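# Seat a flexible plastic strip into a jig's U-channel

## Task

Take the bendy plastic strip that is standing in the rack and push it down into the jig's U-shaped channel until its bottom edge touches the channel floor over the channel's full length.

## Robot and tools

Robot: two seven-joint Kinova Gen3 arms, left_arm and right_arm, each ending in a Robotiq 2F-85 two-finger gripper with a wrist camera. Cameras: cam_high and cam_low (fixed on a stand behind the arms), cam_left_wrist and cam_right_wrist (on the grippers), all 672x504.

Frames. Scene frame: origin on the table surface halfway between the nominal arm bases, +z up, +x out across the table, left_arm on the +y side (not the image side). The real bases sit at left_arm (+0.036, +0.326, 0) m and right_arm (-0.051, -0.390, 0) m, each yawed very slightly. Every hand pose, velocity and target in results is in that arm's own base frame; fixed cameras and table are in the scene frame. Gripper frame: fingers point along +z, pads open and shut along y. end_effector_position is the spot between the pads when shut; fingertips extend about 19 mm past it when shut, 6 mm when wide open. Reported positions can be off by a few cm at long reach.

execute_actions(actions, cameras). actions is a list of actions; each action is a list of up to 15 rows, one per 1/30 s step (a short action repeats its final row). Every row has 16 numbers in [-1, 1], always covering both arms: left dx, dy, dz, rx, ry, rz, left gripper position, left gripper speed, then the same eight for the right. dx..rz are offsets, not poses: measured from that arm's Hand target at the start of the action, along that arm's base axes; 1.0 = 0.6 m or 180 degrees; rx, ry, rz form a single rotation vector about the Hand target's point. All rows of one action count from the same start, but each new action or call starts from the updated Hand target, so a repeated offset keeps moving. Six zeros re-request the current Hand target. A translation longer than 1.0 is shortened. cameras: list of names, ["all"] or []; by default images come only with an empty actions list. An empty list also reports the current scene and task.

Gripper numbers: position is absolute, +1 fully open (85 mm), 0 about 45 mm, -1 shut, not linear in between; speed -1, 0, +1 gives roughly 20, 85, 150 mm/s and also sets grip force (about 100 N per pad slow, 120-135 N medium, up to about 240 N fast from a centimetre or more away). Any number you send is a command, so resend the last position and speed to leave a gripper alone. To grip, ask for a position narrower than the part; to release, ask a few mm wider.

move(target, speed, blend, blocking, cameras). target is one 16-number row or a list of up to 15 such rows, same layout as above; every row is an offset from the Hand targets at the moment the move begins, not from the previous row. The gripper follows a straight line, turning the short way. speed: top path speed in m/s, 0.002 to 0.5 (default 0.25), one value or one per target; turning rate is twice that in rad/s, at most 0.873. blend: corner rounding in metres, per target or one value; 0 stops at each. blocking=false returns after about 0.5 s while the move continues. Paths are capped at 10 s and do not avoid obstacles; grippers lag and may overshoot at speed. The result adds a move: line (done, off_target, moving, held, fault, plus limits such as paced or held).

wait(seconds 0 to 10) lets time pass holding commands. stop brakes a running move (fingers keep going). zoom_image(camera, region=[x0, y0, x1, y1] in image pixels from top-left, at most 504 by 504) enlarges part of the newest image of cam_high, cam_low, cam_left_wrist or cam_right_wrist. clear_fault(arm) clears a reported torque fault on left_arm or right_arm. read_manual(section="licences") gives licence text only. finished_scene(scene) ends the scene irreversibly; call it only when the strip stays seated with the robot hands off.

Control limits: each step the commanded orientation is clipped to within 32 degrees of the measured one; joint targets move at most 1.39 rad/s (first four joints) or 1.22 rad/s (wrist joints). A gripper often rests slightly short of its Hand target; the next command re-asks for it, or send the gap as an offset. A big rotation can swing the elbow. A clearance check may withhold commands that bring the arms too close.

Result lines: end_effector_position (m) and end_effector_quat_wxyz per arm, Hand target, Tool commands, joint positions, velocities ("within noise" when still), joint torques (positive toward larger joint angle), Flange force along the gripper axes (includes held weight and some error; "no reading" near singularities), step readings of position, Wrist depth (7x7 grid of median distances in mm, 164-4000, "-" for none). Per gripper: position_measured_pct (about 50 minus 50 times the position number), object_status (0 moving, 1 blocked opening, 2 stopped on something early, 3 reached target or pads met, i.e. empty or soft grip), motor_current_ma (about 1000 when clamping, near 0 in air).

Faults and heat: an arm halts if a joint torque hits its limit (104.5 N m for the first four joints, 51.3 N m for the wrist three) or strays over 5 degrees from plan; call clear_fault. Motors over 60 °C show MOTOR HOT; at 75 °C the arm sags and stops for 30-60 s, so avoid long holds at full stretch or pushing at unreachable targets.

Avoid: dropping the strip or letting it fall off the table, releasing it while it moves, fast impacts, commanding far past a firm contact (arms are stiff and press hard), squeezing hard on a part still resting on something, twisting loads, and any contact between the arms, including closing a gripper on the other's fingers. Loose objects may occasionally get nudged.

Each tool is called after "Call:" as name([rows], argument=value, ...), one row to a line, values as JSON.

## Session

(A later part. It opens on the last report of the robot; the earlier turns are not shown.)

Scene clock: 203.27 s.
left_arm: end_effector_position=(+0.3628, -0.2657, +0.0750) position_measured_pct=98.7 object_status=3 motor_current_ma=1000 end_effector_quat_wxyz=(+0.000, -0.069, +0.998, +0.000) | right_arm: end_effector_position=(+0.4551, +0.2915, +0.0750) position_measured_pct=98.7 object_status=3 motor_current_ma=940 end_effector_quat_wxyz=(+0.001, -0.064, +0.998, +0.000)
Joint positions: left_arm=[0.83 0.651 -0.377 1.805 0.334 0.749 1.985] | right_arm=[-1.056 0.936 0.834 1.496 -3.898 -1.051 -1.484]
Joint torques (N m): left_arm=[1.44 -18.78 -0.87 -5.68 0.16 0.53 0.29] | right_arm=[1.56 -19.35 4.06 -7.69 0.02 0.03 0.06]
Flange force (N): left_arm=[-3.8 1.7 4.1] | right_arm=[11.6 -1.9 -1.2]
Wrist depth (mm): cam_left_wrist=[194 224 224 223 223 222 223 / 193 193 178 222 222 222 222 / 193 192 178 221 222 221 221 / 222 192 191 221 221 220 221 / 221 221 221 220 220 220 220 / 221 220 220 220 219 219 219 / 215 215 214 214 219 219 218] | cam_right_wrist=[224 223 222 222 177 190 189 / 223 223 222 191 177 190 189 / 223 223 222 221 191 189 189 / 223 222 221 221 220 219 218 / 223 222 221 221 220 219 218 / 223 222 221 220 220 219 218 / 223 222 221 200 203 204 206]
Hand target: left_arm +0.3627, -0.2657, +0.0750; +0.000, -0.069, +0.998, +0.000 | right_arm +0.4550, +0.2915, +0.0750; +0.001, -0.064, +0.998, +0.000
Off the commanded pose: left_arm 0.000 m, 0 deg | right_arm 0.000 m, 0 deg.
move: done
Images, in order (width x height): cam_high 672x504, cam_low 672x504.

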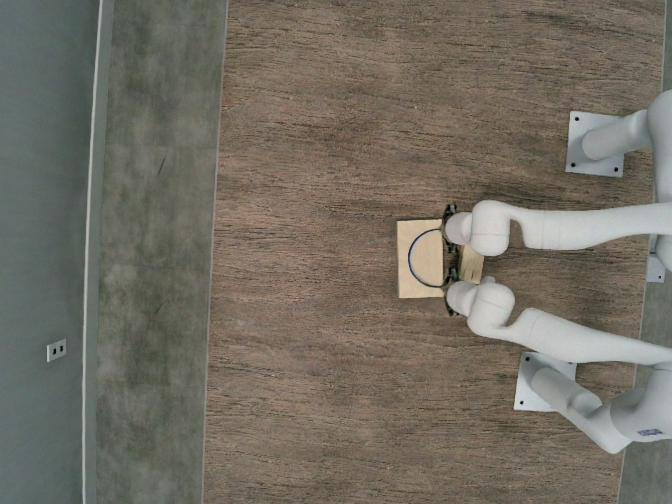

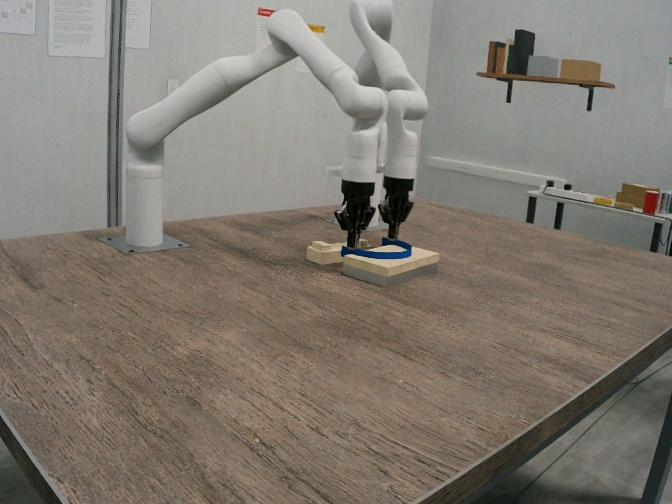

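Call:
move([
  [0,0,-0.0155,0,0,0,-1,0.5,0,0,-0.0155,0,0,0,-1,0.5],
  [0,0,-0.0155,0,0,0,-0.4,-0.5,0,0,-0.0155,0,0,0,-0.4,-0.5],
  [0,0,0.08,0,0,0,-0.4,-0.5,0,0,0.08,0,0,0,-0.4,-0.5],
], speed=[0.02,0.02,0.1], cameras=["cam_high","cam_low"])

Call:
zoom_image(camera="cam_high", region=[390, 210, 470, 310])

Call:
zoom_image(camera="cam_low", region=[330, 220, 450, 300])

Scene clock: 210.13 s.
left_arm: end_effector_position=(+0.3627, -0.2657, +0.1230) position_measured_pct=69.7 object_status=3 motor_current_ma=0 end_effector_quat_wxyz=(+0.000, -0.069, +0.998, +0.000) | right_arm: end_effector_position=(+0.4550, +0.2915, +0.1230) position_measured_pct=69.7 object_status=3 motor_current_ma=0 end_effector_quat_wxyz=(+0.001, -0.064, +0.998, +0.000)
Joint positions: left_arm=[0.856 0.57 -0.411 1.757 0.285 0.874 2.027] | right_arm=[-1.072 0.873 0.878 1.451 -3.844 -1.148 -1.524]
Joint torques (N m): left_arm=[1.4 -18.17 -0.87 -6.37 0.11 0.56 0.29] | right_arm=[1.61 -18.87 3.99 -8.26 0.07 0.04 0.07]
Flange force (N): left_arm=[-4.4 1.0 3.8] | right_arm=[12.5 -2.2 -0.1]
Wrist depth (mm): cam_left_wrist=[273 273 273 272 272 271 271 / 242 241 272 271 271 270 270 / 241 240 226 240 270 269 269 / 270 240 239 269 269 268 268 / 270 268 268 268 268 268 267 / 269 268 268 268 267 267 266 / 224 224 223 223 229 266 266] | cam_right_wrist=[273 271 271 270 268 267 266 / 272 271 270 239 225 237 237 / 272 271 270 269 238 237 236 / 271 271 269 269 268 267 265 / 272 270 270 268 268 267 266 / 271 270 270 268 267 266 265 / 271 270 269 224 224 222 222]
Hand target: left_arm +0.3628, -0.2657, +0.1230; +0.000, -0.069, +0.998, +0.000 | right_arm +0.4551, +0.2915, +0.1230; +0.001, -0.064, +0.998, +0.000
Off the commanded pose: left_arm 0.000 m, 0 deg | right_arm 0.000 m, 0 deg.
move: done
Images, in order (width x height): cam_high 672x504, cam_low 672x504.

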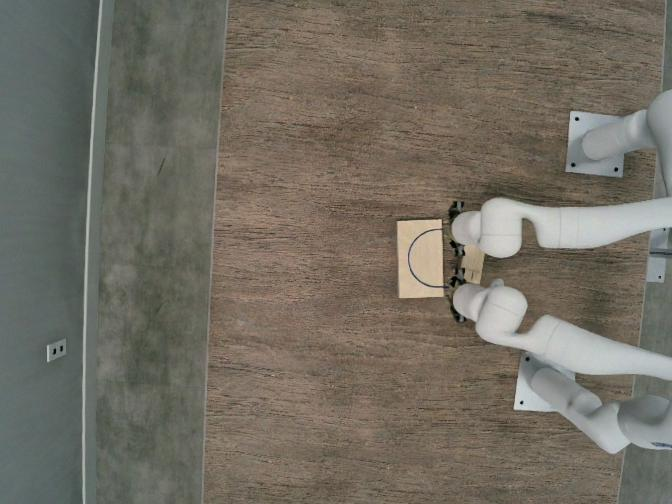

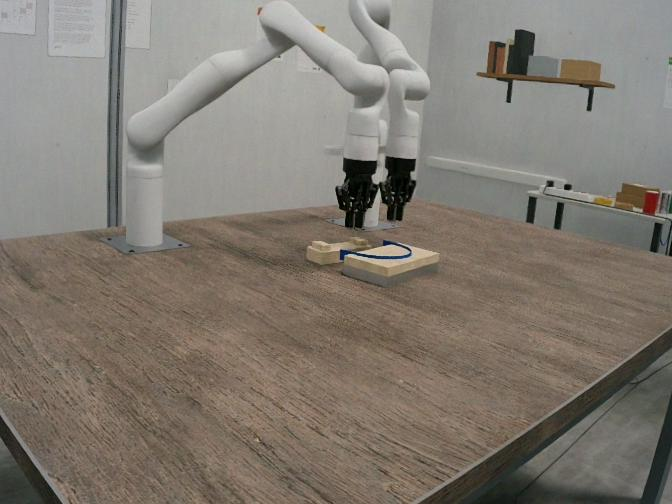

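Scaled by 5.040 from the camera's 672x504 image, which has a finer 960x720 frame.

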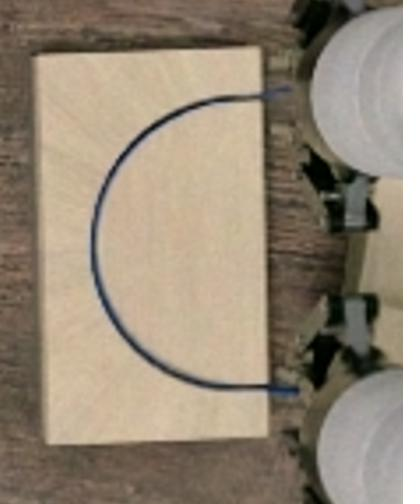

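Scaled by 4.200 from the camera's 672x504 image, which has a finer 960x720 frame.

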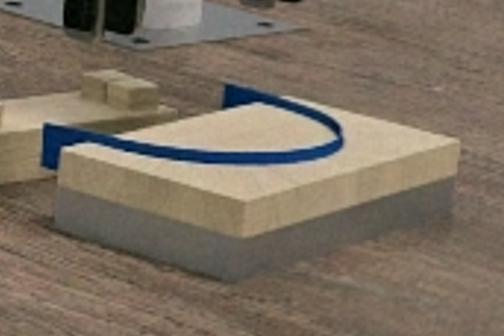

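Call:
move([
  [0,0,0,0,0,0,-1,0.5,-0.08,-0.25,0.08,0,0,0,-0.4,-0.5],
  [0.1695,-0.1117,0,0,0,0,-1,0.5,-0.08,-0.25,0.08,0,0,0,-0.4,-0.5],
  [0.1695,-0.1117,-0.086,0,0,0,-1,0.5,-0.08,-0.25,0.08,0,0,0,-0.4,-0.5],
], speed=[0.2,0.15,0.06], cameras=["cam_left_wrist","cam_low"])

Call:
move(target=[0,0,-0.0042,0,0,0,-1,0.5,0,0,0,0,0,0,-0.4,-0.5], speed=0.01)

Call:
move(target=[0,0,-0.002,0,0,0,-1,0.5,0,0,0,0,0,0,-0.4,-0.5], speed=0.01)

Call:
zoom_image(camera="cam_low", region=[330, 220, 450, 300])

Scene clock: 221.77 s.
left_arm: end_effector_position=(+0.4645, -0.3327, +0.0714) position_measured_pct=98.7 object_status=3 motor_current_ma=1000 end_effector_quat_wxyz=(+0.000, -0.069, +0.998, +0.000) | right_arm: end_effector_position=(+0.4070, +0.1415, +0.1710) position_measured_pct=69.7 object_status=3 motor_current_ma=0 end_effector_quat_wxyz=(+0.001, -0.064, +0.998, +0.000)
Joint positions: left_arm=[0.771 0.869 -0.365 1.334 0.33 0.999 2.054] | right_arm=[-1.026 0.61 0.987 1.793 -3.721 -1.059 -1.268]
Joint torques (N m): left_arm=[1.44 -23.49 -1.21 -6.91 0.14 0.55 0.26] | right_arm=[1.62 -13.42 2.77 -8.56 0.07 0.03 0.07]
Flange force (N): left_arm=[-3.8 0.5 2.8] | right_arm=[12.6 1.8 -0.9]
Wrist depth (mm): cam_left_wrist=[220 220 219 219 219 219 218 / 219 219 219 218 218 218 189 / 174 174 173 173 173 173 173 / 173 173 173 173 173 172 172 / 173 173 172 172 172 172 172 / 172 172 172 172 171 171 171 / 172 172 172 171 171 171 171] | cam_right_wrist=[322 321 320 318 318 316 316 / 322 320 319 318 316 316 315 / 321 320 319 318 317 316 315 / 321 319 318 317 317 315 314 / 321 320 319 317 316 315 314 / 321 319 318 317 316 315 314 / 320 318 318 317 316 315 313]
Hand target: left_arm +0.4645, -0.3327, +0.0714; +0.000, -0.069, +0.998, +0.000 | right_arm +0.4070, +0.1415, +0.1710; +0.001, -0.064, +0.998, +0.000
Off the commanded pose: left_arm 0.000 m, 0 deg | right_arm 0.000 m, 0 deg.
move: done
Images, in order (width x height): cam_low 672x504, cam_left_wrist 672x504.

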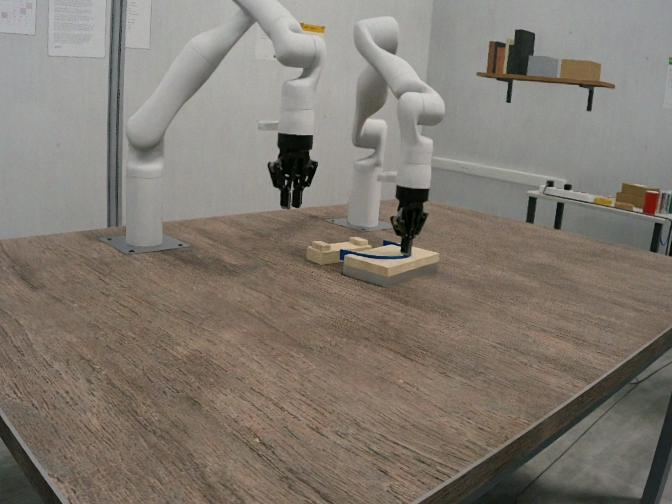

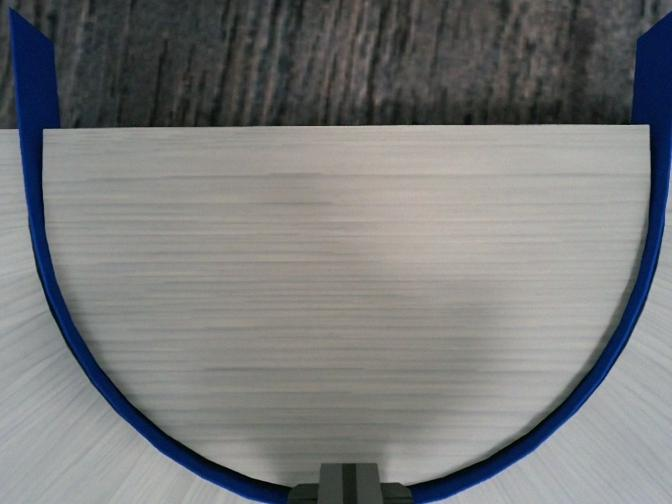

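Scene clock: 222.47 s.
left_arm: end_effector_position=(+0.4645, -0.3327, +0.0689) position_measured_pct=98.7 object_status=3 motor_current_ma=1000 end_effector_quat_wxyz=(+0.000, -0.069, +0.998, +0.000) | right_arm: end_effector_position=(+0.4070, +0.1415, +0.1710) position_measured_pct=69.7 object_status=3 motor_current_ma=0 end_effector_quat_wxyz=(+0.001, -0.064, +0.998, +0.000)
Joint positions: left_arm=[0.771 0.872 -0.364 1.336 0.332 0.993 2.053] | right_arm=[-1.026 0.61 0.987 1.793 -3.721 -1.059 -1.268]
Joint torques (N m): left_arm=[1.74 -17.53 -0.07 -4.46 0.31 0.51 0.27] | right_arm=[1.63 -13.43 2.76 -8.56 0.08 0.01 0.08]
Flange force (N): left_arm=[-3.6 1.4 -7.9] | right_arm=[12.7 1.8 -0.9]
Wrist depth (mm): cam_left_wrist=[218 218 217 217 217 216 216 / 217 217 217 216 216 216 188 / 172 172 172 171 171 171 171 / 171 171 171 171 171 170 170 / 171 171 170 170 170 170 169 / 170 170 170 170 169 169 169 / 170 170 169 169 169 169 169] | cam_right_wrist=[322 320 320 318 316 316 315 / 322 320 319 319 317 316 315 / 321 320 318 318 317 316 315 / 321 320 318 318 317 316 315 / 321 319 318 318 315 315 314 / 320 320 318 317 316 315 314 / 320 319 318 316 316 314 313]
Hand target: left_arm +0.4645, -0.3327, +0.0689; +0.000, -0.069, +0.998, +0.000 | right_arm +0.4070, +0.1415, +0.1710; +0.001, -0.064, +0.998, +0.000
Off the commanded pose: left_arm 0.000 m, 0 deg | right_arm 0.000 m, 0 deg.
move: done

Scene clock: 223.17 s.
left_arm: end_effector_position=(+0.4645, -0.3327, +0.0677) position_measured_pct=98.7 object_status=3 motor_current_ma=1000 end_effector_quat_wxyz=(+0.000, -0.069, +0.998, +0.000) | right_arm: end_effector_position=(+0.4070, +0.1415, +0.1710) position_measured_pct=69.7 object_status=3 motor_current_ma=0 end_effector_quat_wxyz=(+0.001, -0.064, +0.998, +0.000)
Joint positions: left_arm=[0.77 0.874 -0.364 1.336 0.332 0.991 2.053] | right_arm=[-1.026 0.61 0.987 1.793 -3.721 -1.059 -1.268]
Joint torques (N m): left_arm=[2.25 -8.27 1.74 -0.79 0.61 0.41 0.24] | right_arm=[1.64 -13.41 2.79 -8.57 0.09 0.05 0.09]
Flange force (N): left_arm=[-3.2 2.9 -24.5] | right_arm=[12.7 1.9 -1.0]
Wrist depth (mm): cam_left_wrist=[217 217 217 216 216 216 216 / 185 216 216 216 215 215 188 / 171 171 171 171 170 170 170 / 171 171 170 170 170 170 169 / 170 170 170 170 169 169 169 / 170 170 169 169 169 169 168 / 170 169 169 169 169 168 168] | cam_right_wrist=[322 321 320 319 317 316 315 / 322 320 319 318 317 316 315 / 321 320 319 318 317 316 315 / 321 320 318 318 318 315 314 / 320 319 319 316 316 315 314 / 320 319 318 318 316 315 314 / 320 319 318 317 316 315 314]
Hand target: left_arm +0.4645, -0.3327, +0.0677; +0.000, -0.069, +0.998, +0.000 | right_arm +0.4070, +0.1415, +0.1710; +0.001, -0.064, +0.998, +0.000
Off the commanded pose: left_arm 0.000 m, 0 deg | right_arm 0.000 m, 0 deg.
move: done

Scaled by 4.200 from the camera's 672x504 image, which has a finer 960x720 frame.
This view is cut from an older image: the scene may have changed since it was taken.

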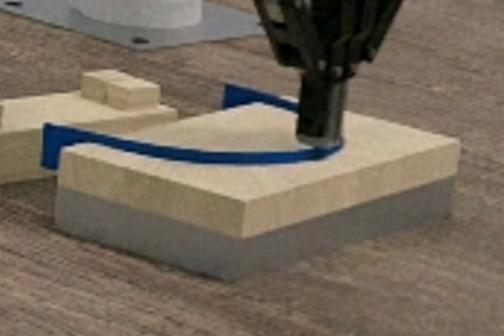

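Call:
move([
  [0,0,0.05,0,0,0,-1,0.5,0,0,0,0,0,0,-0.4,-0.5],
  [-0.1642,0.112,0.05,0,0,-0.5,-1,0.5,0,0,0,0,0,0,-0.4,-0.5],
  [-0.1642,0.112,0.008,0,0,-0.5,-1,0.5,0,0,0,0,0,0,-0.4,-0.5],
], speed=[0.15,0.3,0.08], blend=[0.01,0,0])

Call:
move(target=[0,0,-0.0083,0,0,0,-1,0.5,0,0,0,0,0,0,-0.4,-0.5], speed=0.01, cameras=["cam_low"])

Call:
move([
  [0,0,0.05,0,0,0,-1,0.5,0,0,0,0,0,0,-0.4,-0.5],
  [0.0367,-0.2642,0.05,0,0,0,-1,0.5,0,0,0,0,0,0,-0.4,-0.5],
  [0.0367,-0.2642,0.008,0,0,0,-1,0.5,0,0,0,0,0,0,-0.4,-0.5],
], speed=[0.15,0.15,0.08], blend=[0.01,0,0])

Call:
move(target=[0,0,-0.008,0,0,0,-1,0.5,0,0,0,0,0,0,-0.4,-0.5], speed=0.01, cameras=["cam_low","cam_left_wrist"])

Scene clock: 234.23 s.
left_arm: end_effector_position=(+0.3659, -0.2655, +0.0725) position_measured_pct=98.7 object_status=3 motor_current_ma=1000 end_effector_quat_wxyz=(+0.000, +0.657, +0.754, +0.000) | right_arm: end_effector_position=(+0.4070, +0.1415, +0.1710) position_measured_pct=69.7 object_status=3 motor_current_ma=0 end_effector_quat_wxyz=(+0.001, -0.064, +0.998, +0.000)
Joint positions: left_arm=[0.563 0.633 0.014 1.809 -0.014 0.7 0.723] | right_arm=[-1.026 0.61 0.987 1.793 -3.721 -1.059 -1.268]
Joint torques (N m): left_arm=[1.41 -18.86 1.17 -5.61 0.09 0.54 0.28] | right_arm=[1.62 -13.4 2.81 -8.55 0.06 0.03 0.08]
Flange force (N): left_arm=[1.8 3.5 3.8] | right_arm=[12.6 1.8 -1.0]
Wrist depth (mm): cam_left_wrist=[222 221 221 221 220 219 219 / 222 221 220 220 219 219 218 / 221 220 220 219 219 218 218 / 220 219 219 219 218 218 217 / 219 219 218 218 218 217 217 / 219 219 218 193 173 174 173 / 219 218 218 173 173 172 172] | cam_right_wrist=[322 321 320 318 317 316 315 / 322 320 319 318 318 316 315 / 321 320 319 318 318 316 315 / 321 320 318 318 316 316 315 / 321 319 318 318 316 316 315 / 320 319 318 317 316 315 313 / 319 319 318 317 316 315 313]
Hand target: left_arm +0.3659, -0.2655, +0.0725; +0.000, +0.657, +0.754, +0.000 | right_arm +0.4070, +0.1415, +0.1710; +0.001, -0.064, +0.998, +0.000
Off the commanded pose: left_arm 0.000 m, 0 deg | right_arm 0.000 m, 0 deg.
move: done

Scene clock: 234.97 s.
left_arm: end_effector_position=(+0.3660, -0.2656, +0.0676) position_measured_pct=98.7 object_status=3 motor_current_ma=1000 end_effector_quat_wxyz=(+0.000, +0.657, +0.754, +0.000) | right_arm: end_effector_position=(+0.4071, +0.1415, +0.1710) position_measured_pct=69.7 object_status=3 motor_current_ma=0 end_effector_quat_wxyz=(+0.001, -0.064, +0.998, +0.000)
Joint positions: left_arm=[0.564 0.642 0.014 1.812 -0.014 0.687 0.723] | right_arm=[-1.026 0.61 0.987 1.793 -3.721 -1.059 -1.268]
Joint torques (N m): left_arm=[0.84 -9.31 0.29 -2.4 -0.18 -0.21 0.25] | right_arm=[1.62 -13.43 2.79 -8.58 0.08 0.02 0.08]
Flange force (N): left_arm=[2.6 0.8 -18.7] | right_arm=[12.7 1.8 -0.9]
Wrist depth (mm): cam_left_wrist=[217 217 216 216 215 215 214 / 217 216 216 216 215 214 214 / 216 215 215 215 214 214 214 / 216 215 215 214 214 213 213 / 215 215 214 214 213 213 212 / 214 214 214 191 172 172 171 / 214 214 213 169 168 168 168] | cam_right_wrist=[322 321 319 318 318 317 315 / 322 321 319 318 317 316 315 / 321 320 319 319 317 316 315 / 321 320 319 317 316 315 315 / 321 319 318 318 316 315 314 / 320 319 318 317 316 315 314 / 320 319 318 317 316 315 314]
Hand target: left_arm +0.3659, -0.2655, +0.0675; +0.000, +0.657, +0.754, +0.000 | right_arm +0.4071, +0.1415, +0.1710; +0.001, -0.064, +0.998, +0.000
Off the commanded pose: left_arm 0.000 m, 0 deg | right_arm 0.000 m, 0 deg.
move: done
Images, in order (width x height): cam_low 672x504.

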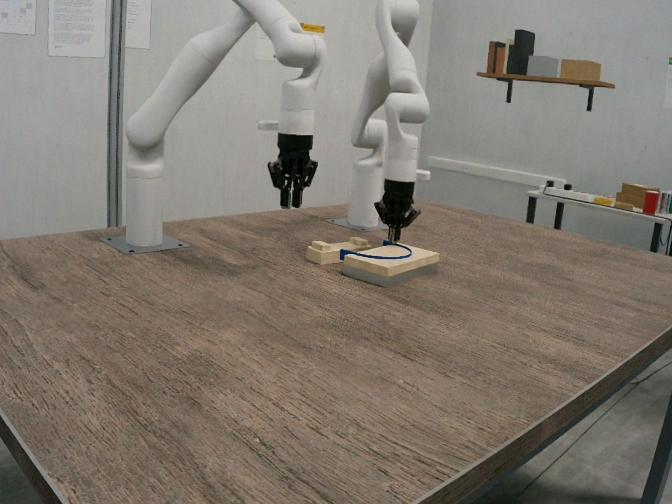

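Scene clock: 237.07 s.
left_arm: end_effector_position=(+0.3880, -0.4240, +0.0723) position_measured_pct=98.7 object_status=3 motor_current_ma=1000 end_effector_quat_wxyz=(+0.000, +0.657, +0.754, +0.000) | right_arm: end_effector_position=(+0.4071, +0.1415, +0.1710) position_measured_pct=69.7 object_status=3 motor_current_ma=0 end_effector_quat_wxyz=(+0.001, -0.064, +0.998, +0.000)
Joint positions: left_arm=[0.775 0.849 0.022 1.328 -0.021 0.964 0.939] | right_arm=[-1.026 0.61 0.987 1.793 -3.721 -1.059 -1.268]
Joint torques (N m): left_arm=[1.4 -23.65 1.34 -7.1 0.07 0.56 0.29] | right_arm=[1.64 -13.42 2.8 -8.54 0.08 0.02 0.07]
Flange force (N): left_arm=[-0.1 3.6 3.0] | right_arm=[12.6 1.8 -0.9]
Wrist depth (mm): cam_left_wrist=[183 197 220 175 175 174 174 / 190 211 220 175 174 174 174 / 190 219 219 174 174 173 173 / 189 219 218 173 173 173 172 / 189 218 218 173 173 172 172 / 188 218 217 173 172 172 171 / 199 217 217 172 172 172 171] | cam_right_wrist=[322 321 320 318 317 316 315 / 321 321 320 318 317 316 315 / 322 320 318 318 317 316 315 / 321 320 319 318 317 316 314 / 321 320 318 318 317 316 314 / 320 319 318 317 316 314 314 / 320 319 317 317 316 315 313]
Hand target: left_arm +0.3879, -0.4240, +0.0723; +0.000, +0.657, +0.754, +0.000 | right_arm +0.4071, +0.1415, +0.1710; +0.001, -0.064, +0.998, +0.000
Off the commanded pose: left_arm 0.000 m, 0 deg | right_arm 0.000 m, 0 deg.
move: done

Scene clock: 237.77 s.
left_arm: end_effector_position=(+0.3880, -0.4241, +0.0676) position_measured_pct=98.7 object_status=3 motor_current_ma=1000 end_effector_quat_wxyz=(+0.000, +0.657, +0.754, +0.000) | right_arm: end_effector_position=(+0.4071, +0.1415, +0.1710) position_measured_pct=69.7 object_status=3 motor_current_ma=0 end_effector_quat_wxyz=(+0.001, -0.064, +0.998, +0.000)
Joint positions: left_arm=[0.775 0.856 0.022 1.332 -0.021 0.954 0.939] | right_arm=[-1.026 0.61 0.987 1.793 -3.721 -1.059 -1.268]
Joint torques (N m): left_arm=[0.79 -9.57 0.31 -1.93 -0.22 -0.17 0.27] | right_arm=[1.62 -13.45 2.82 -8.57 0.08 0.05 0.11]
Flange force (N): left_arm=[2.2 0.7 -22.3] | right_arm=[12.5 1.9 -0.9]
Wrist depth (mm): cam_left_wrist=[185 199 216 171 171 171 170 / 186 216 216 171 170 170 170 / 186 216 215 170 170 170 169 / 185 215 215 170 170 169 169 / 185 214 214 169 169 169 169 / 185 214 214 169 169 168 168 / 201 214 213 169 168 168 168] | cam_right_wrist=[322 320 319 318 317 316 315 / 321 320 320 318 317 317 315 / 321 320 319 318 317 316 315 / 321 319 318 318 316 316 315 / 321 319 318 317 316 316 314 / 320 319 318 317 316 314 314 / 320 319 317 317 316 315 314]
Hand target: left_arm +0.3879, -0.4240, +0.0675; +0.000, +0.657, +0.754, +0.000 | right_arm +0.4071, +0.1415, +0.1710; +0.001, -0.064, +0.998, +0.000
Off the commanded pose: left_arm 0.000 m, 0 deg | right_arm 0.000 m, 0 deg.
move: done
Images, in order (width x height): cam_low 672x504, cam_left_wrist 672x504.

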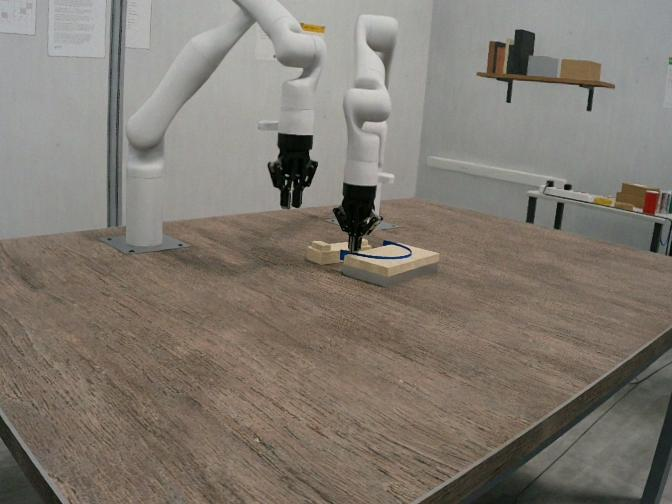

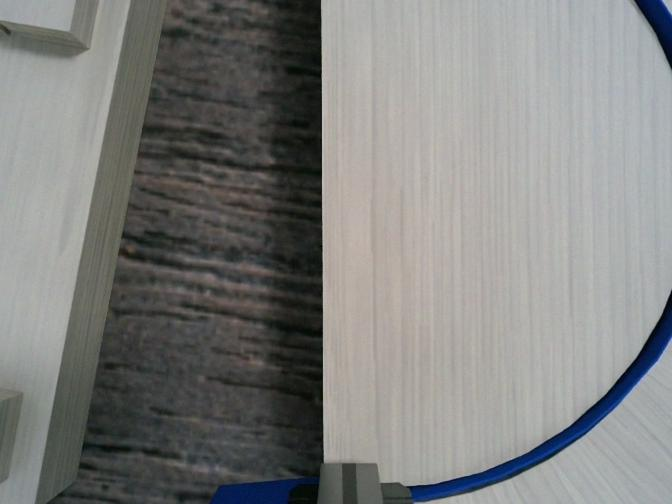

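Call:
move(target=[0,0,0.15,0,0,0,-1,0.5,0,0,0,0,0,0,-0.4,-0.5], speed=0.15)

Call:
finished_scene(scene=1)

Scene clock: 241.63 s.
left_arm: end_effector_position=(+0.3879, -0.4240, +0.1575) position_measured_pct=98.7 object_status=3 motor_current_ma=1000 end_effector_quat_wxyz=(+0.000, +0.657, +0.754, +0.000) | right_arm: end_effector_position=(+0.4071, +0.1415, +0.1710) position_measured_pct=69.7 object_status=3 motor_current_ma=0 end_effector_quat_wxyz=(+0.001, -0.064, +0.998, +0.000)
Joint positions: left_arm=[0.772 0.747 0.028 1.233 -0.021 1.162 0.939] | right_arm=[-1.026 0.61 0.987 1.793 -3.721 -1.059 -1.268]
Joint torques (N m): left_arm=[1.41 -23.03 1.32 -7.96 0.09 0.52 0.27] | right_arm=[1.59 -13.47 2.79 -8.56 0.08 0.01 0.07]
Flange force (N): left_arm=[-0.4 3.9 2.3] | right_arm=[12.5 1.8 -0.8]
Wrist depth (mm): cam_left_wrist=[308 307 306 262 261 260 260 / 277 276 306 261 260 260 259 / 276 275 305 260 259 259 258 / 275 274 304 259 259 258 257 / 274 274 304 259 258 257 257 / 260 280 302 258 257 257 256 / 303 302 301 257 256 256 255] | cam_right_wrist=[321 320 319 318 317 317 315 / 322 320 319 318 318 316 315 / 321 320 320 318 317 316 315 / 321 320 317 318 316 316 315 / 320 320 318 317 316 315 314 / 321 319 318 317 317 315 314 / 320 318 318 316 316 315 313]
Hand target: left_arm +0.3879, -0.4240, +0.1575; +0.000, +0.657, +0.754, +0.000 | right_arm +0.4071, +0.1415, +0.1710; +0.001, -0.064, +0.998, +0.000
Off the commanded pose: left_arm 0.000 m, 0 deg | right_arm 0.000 m, 0 deg.
move: done

The scene is finished: the task was done.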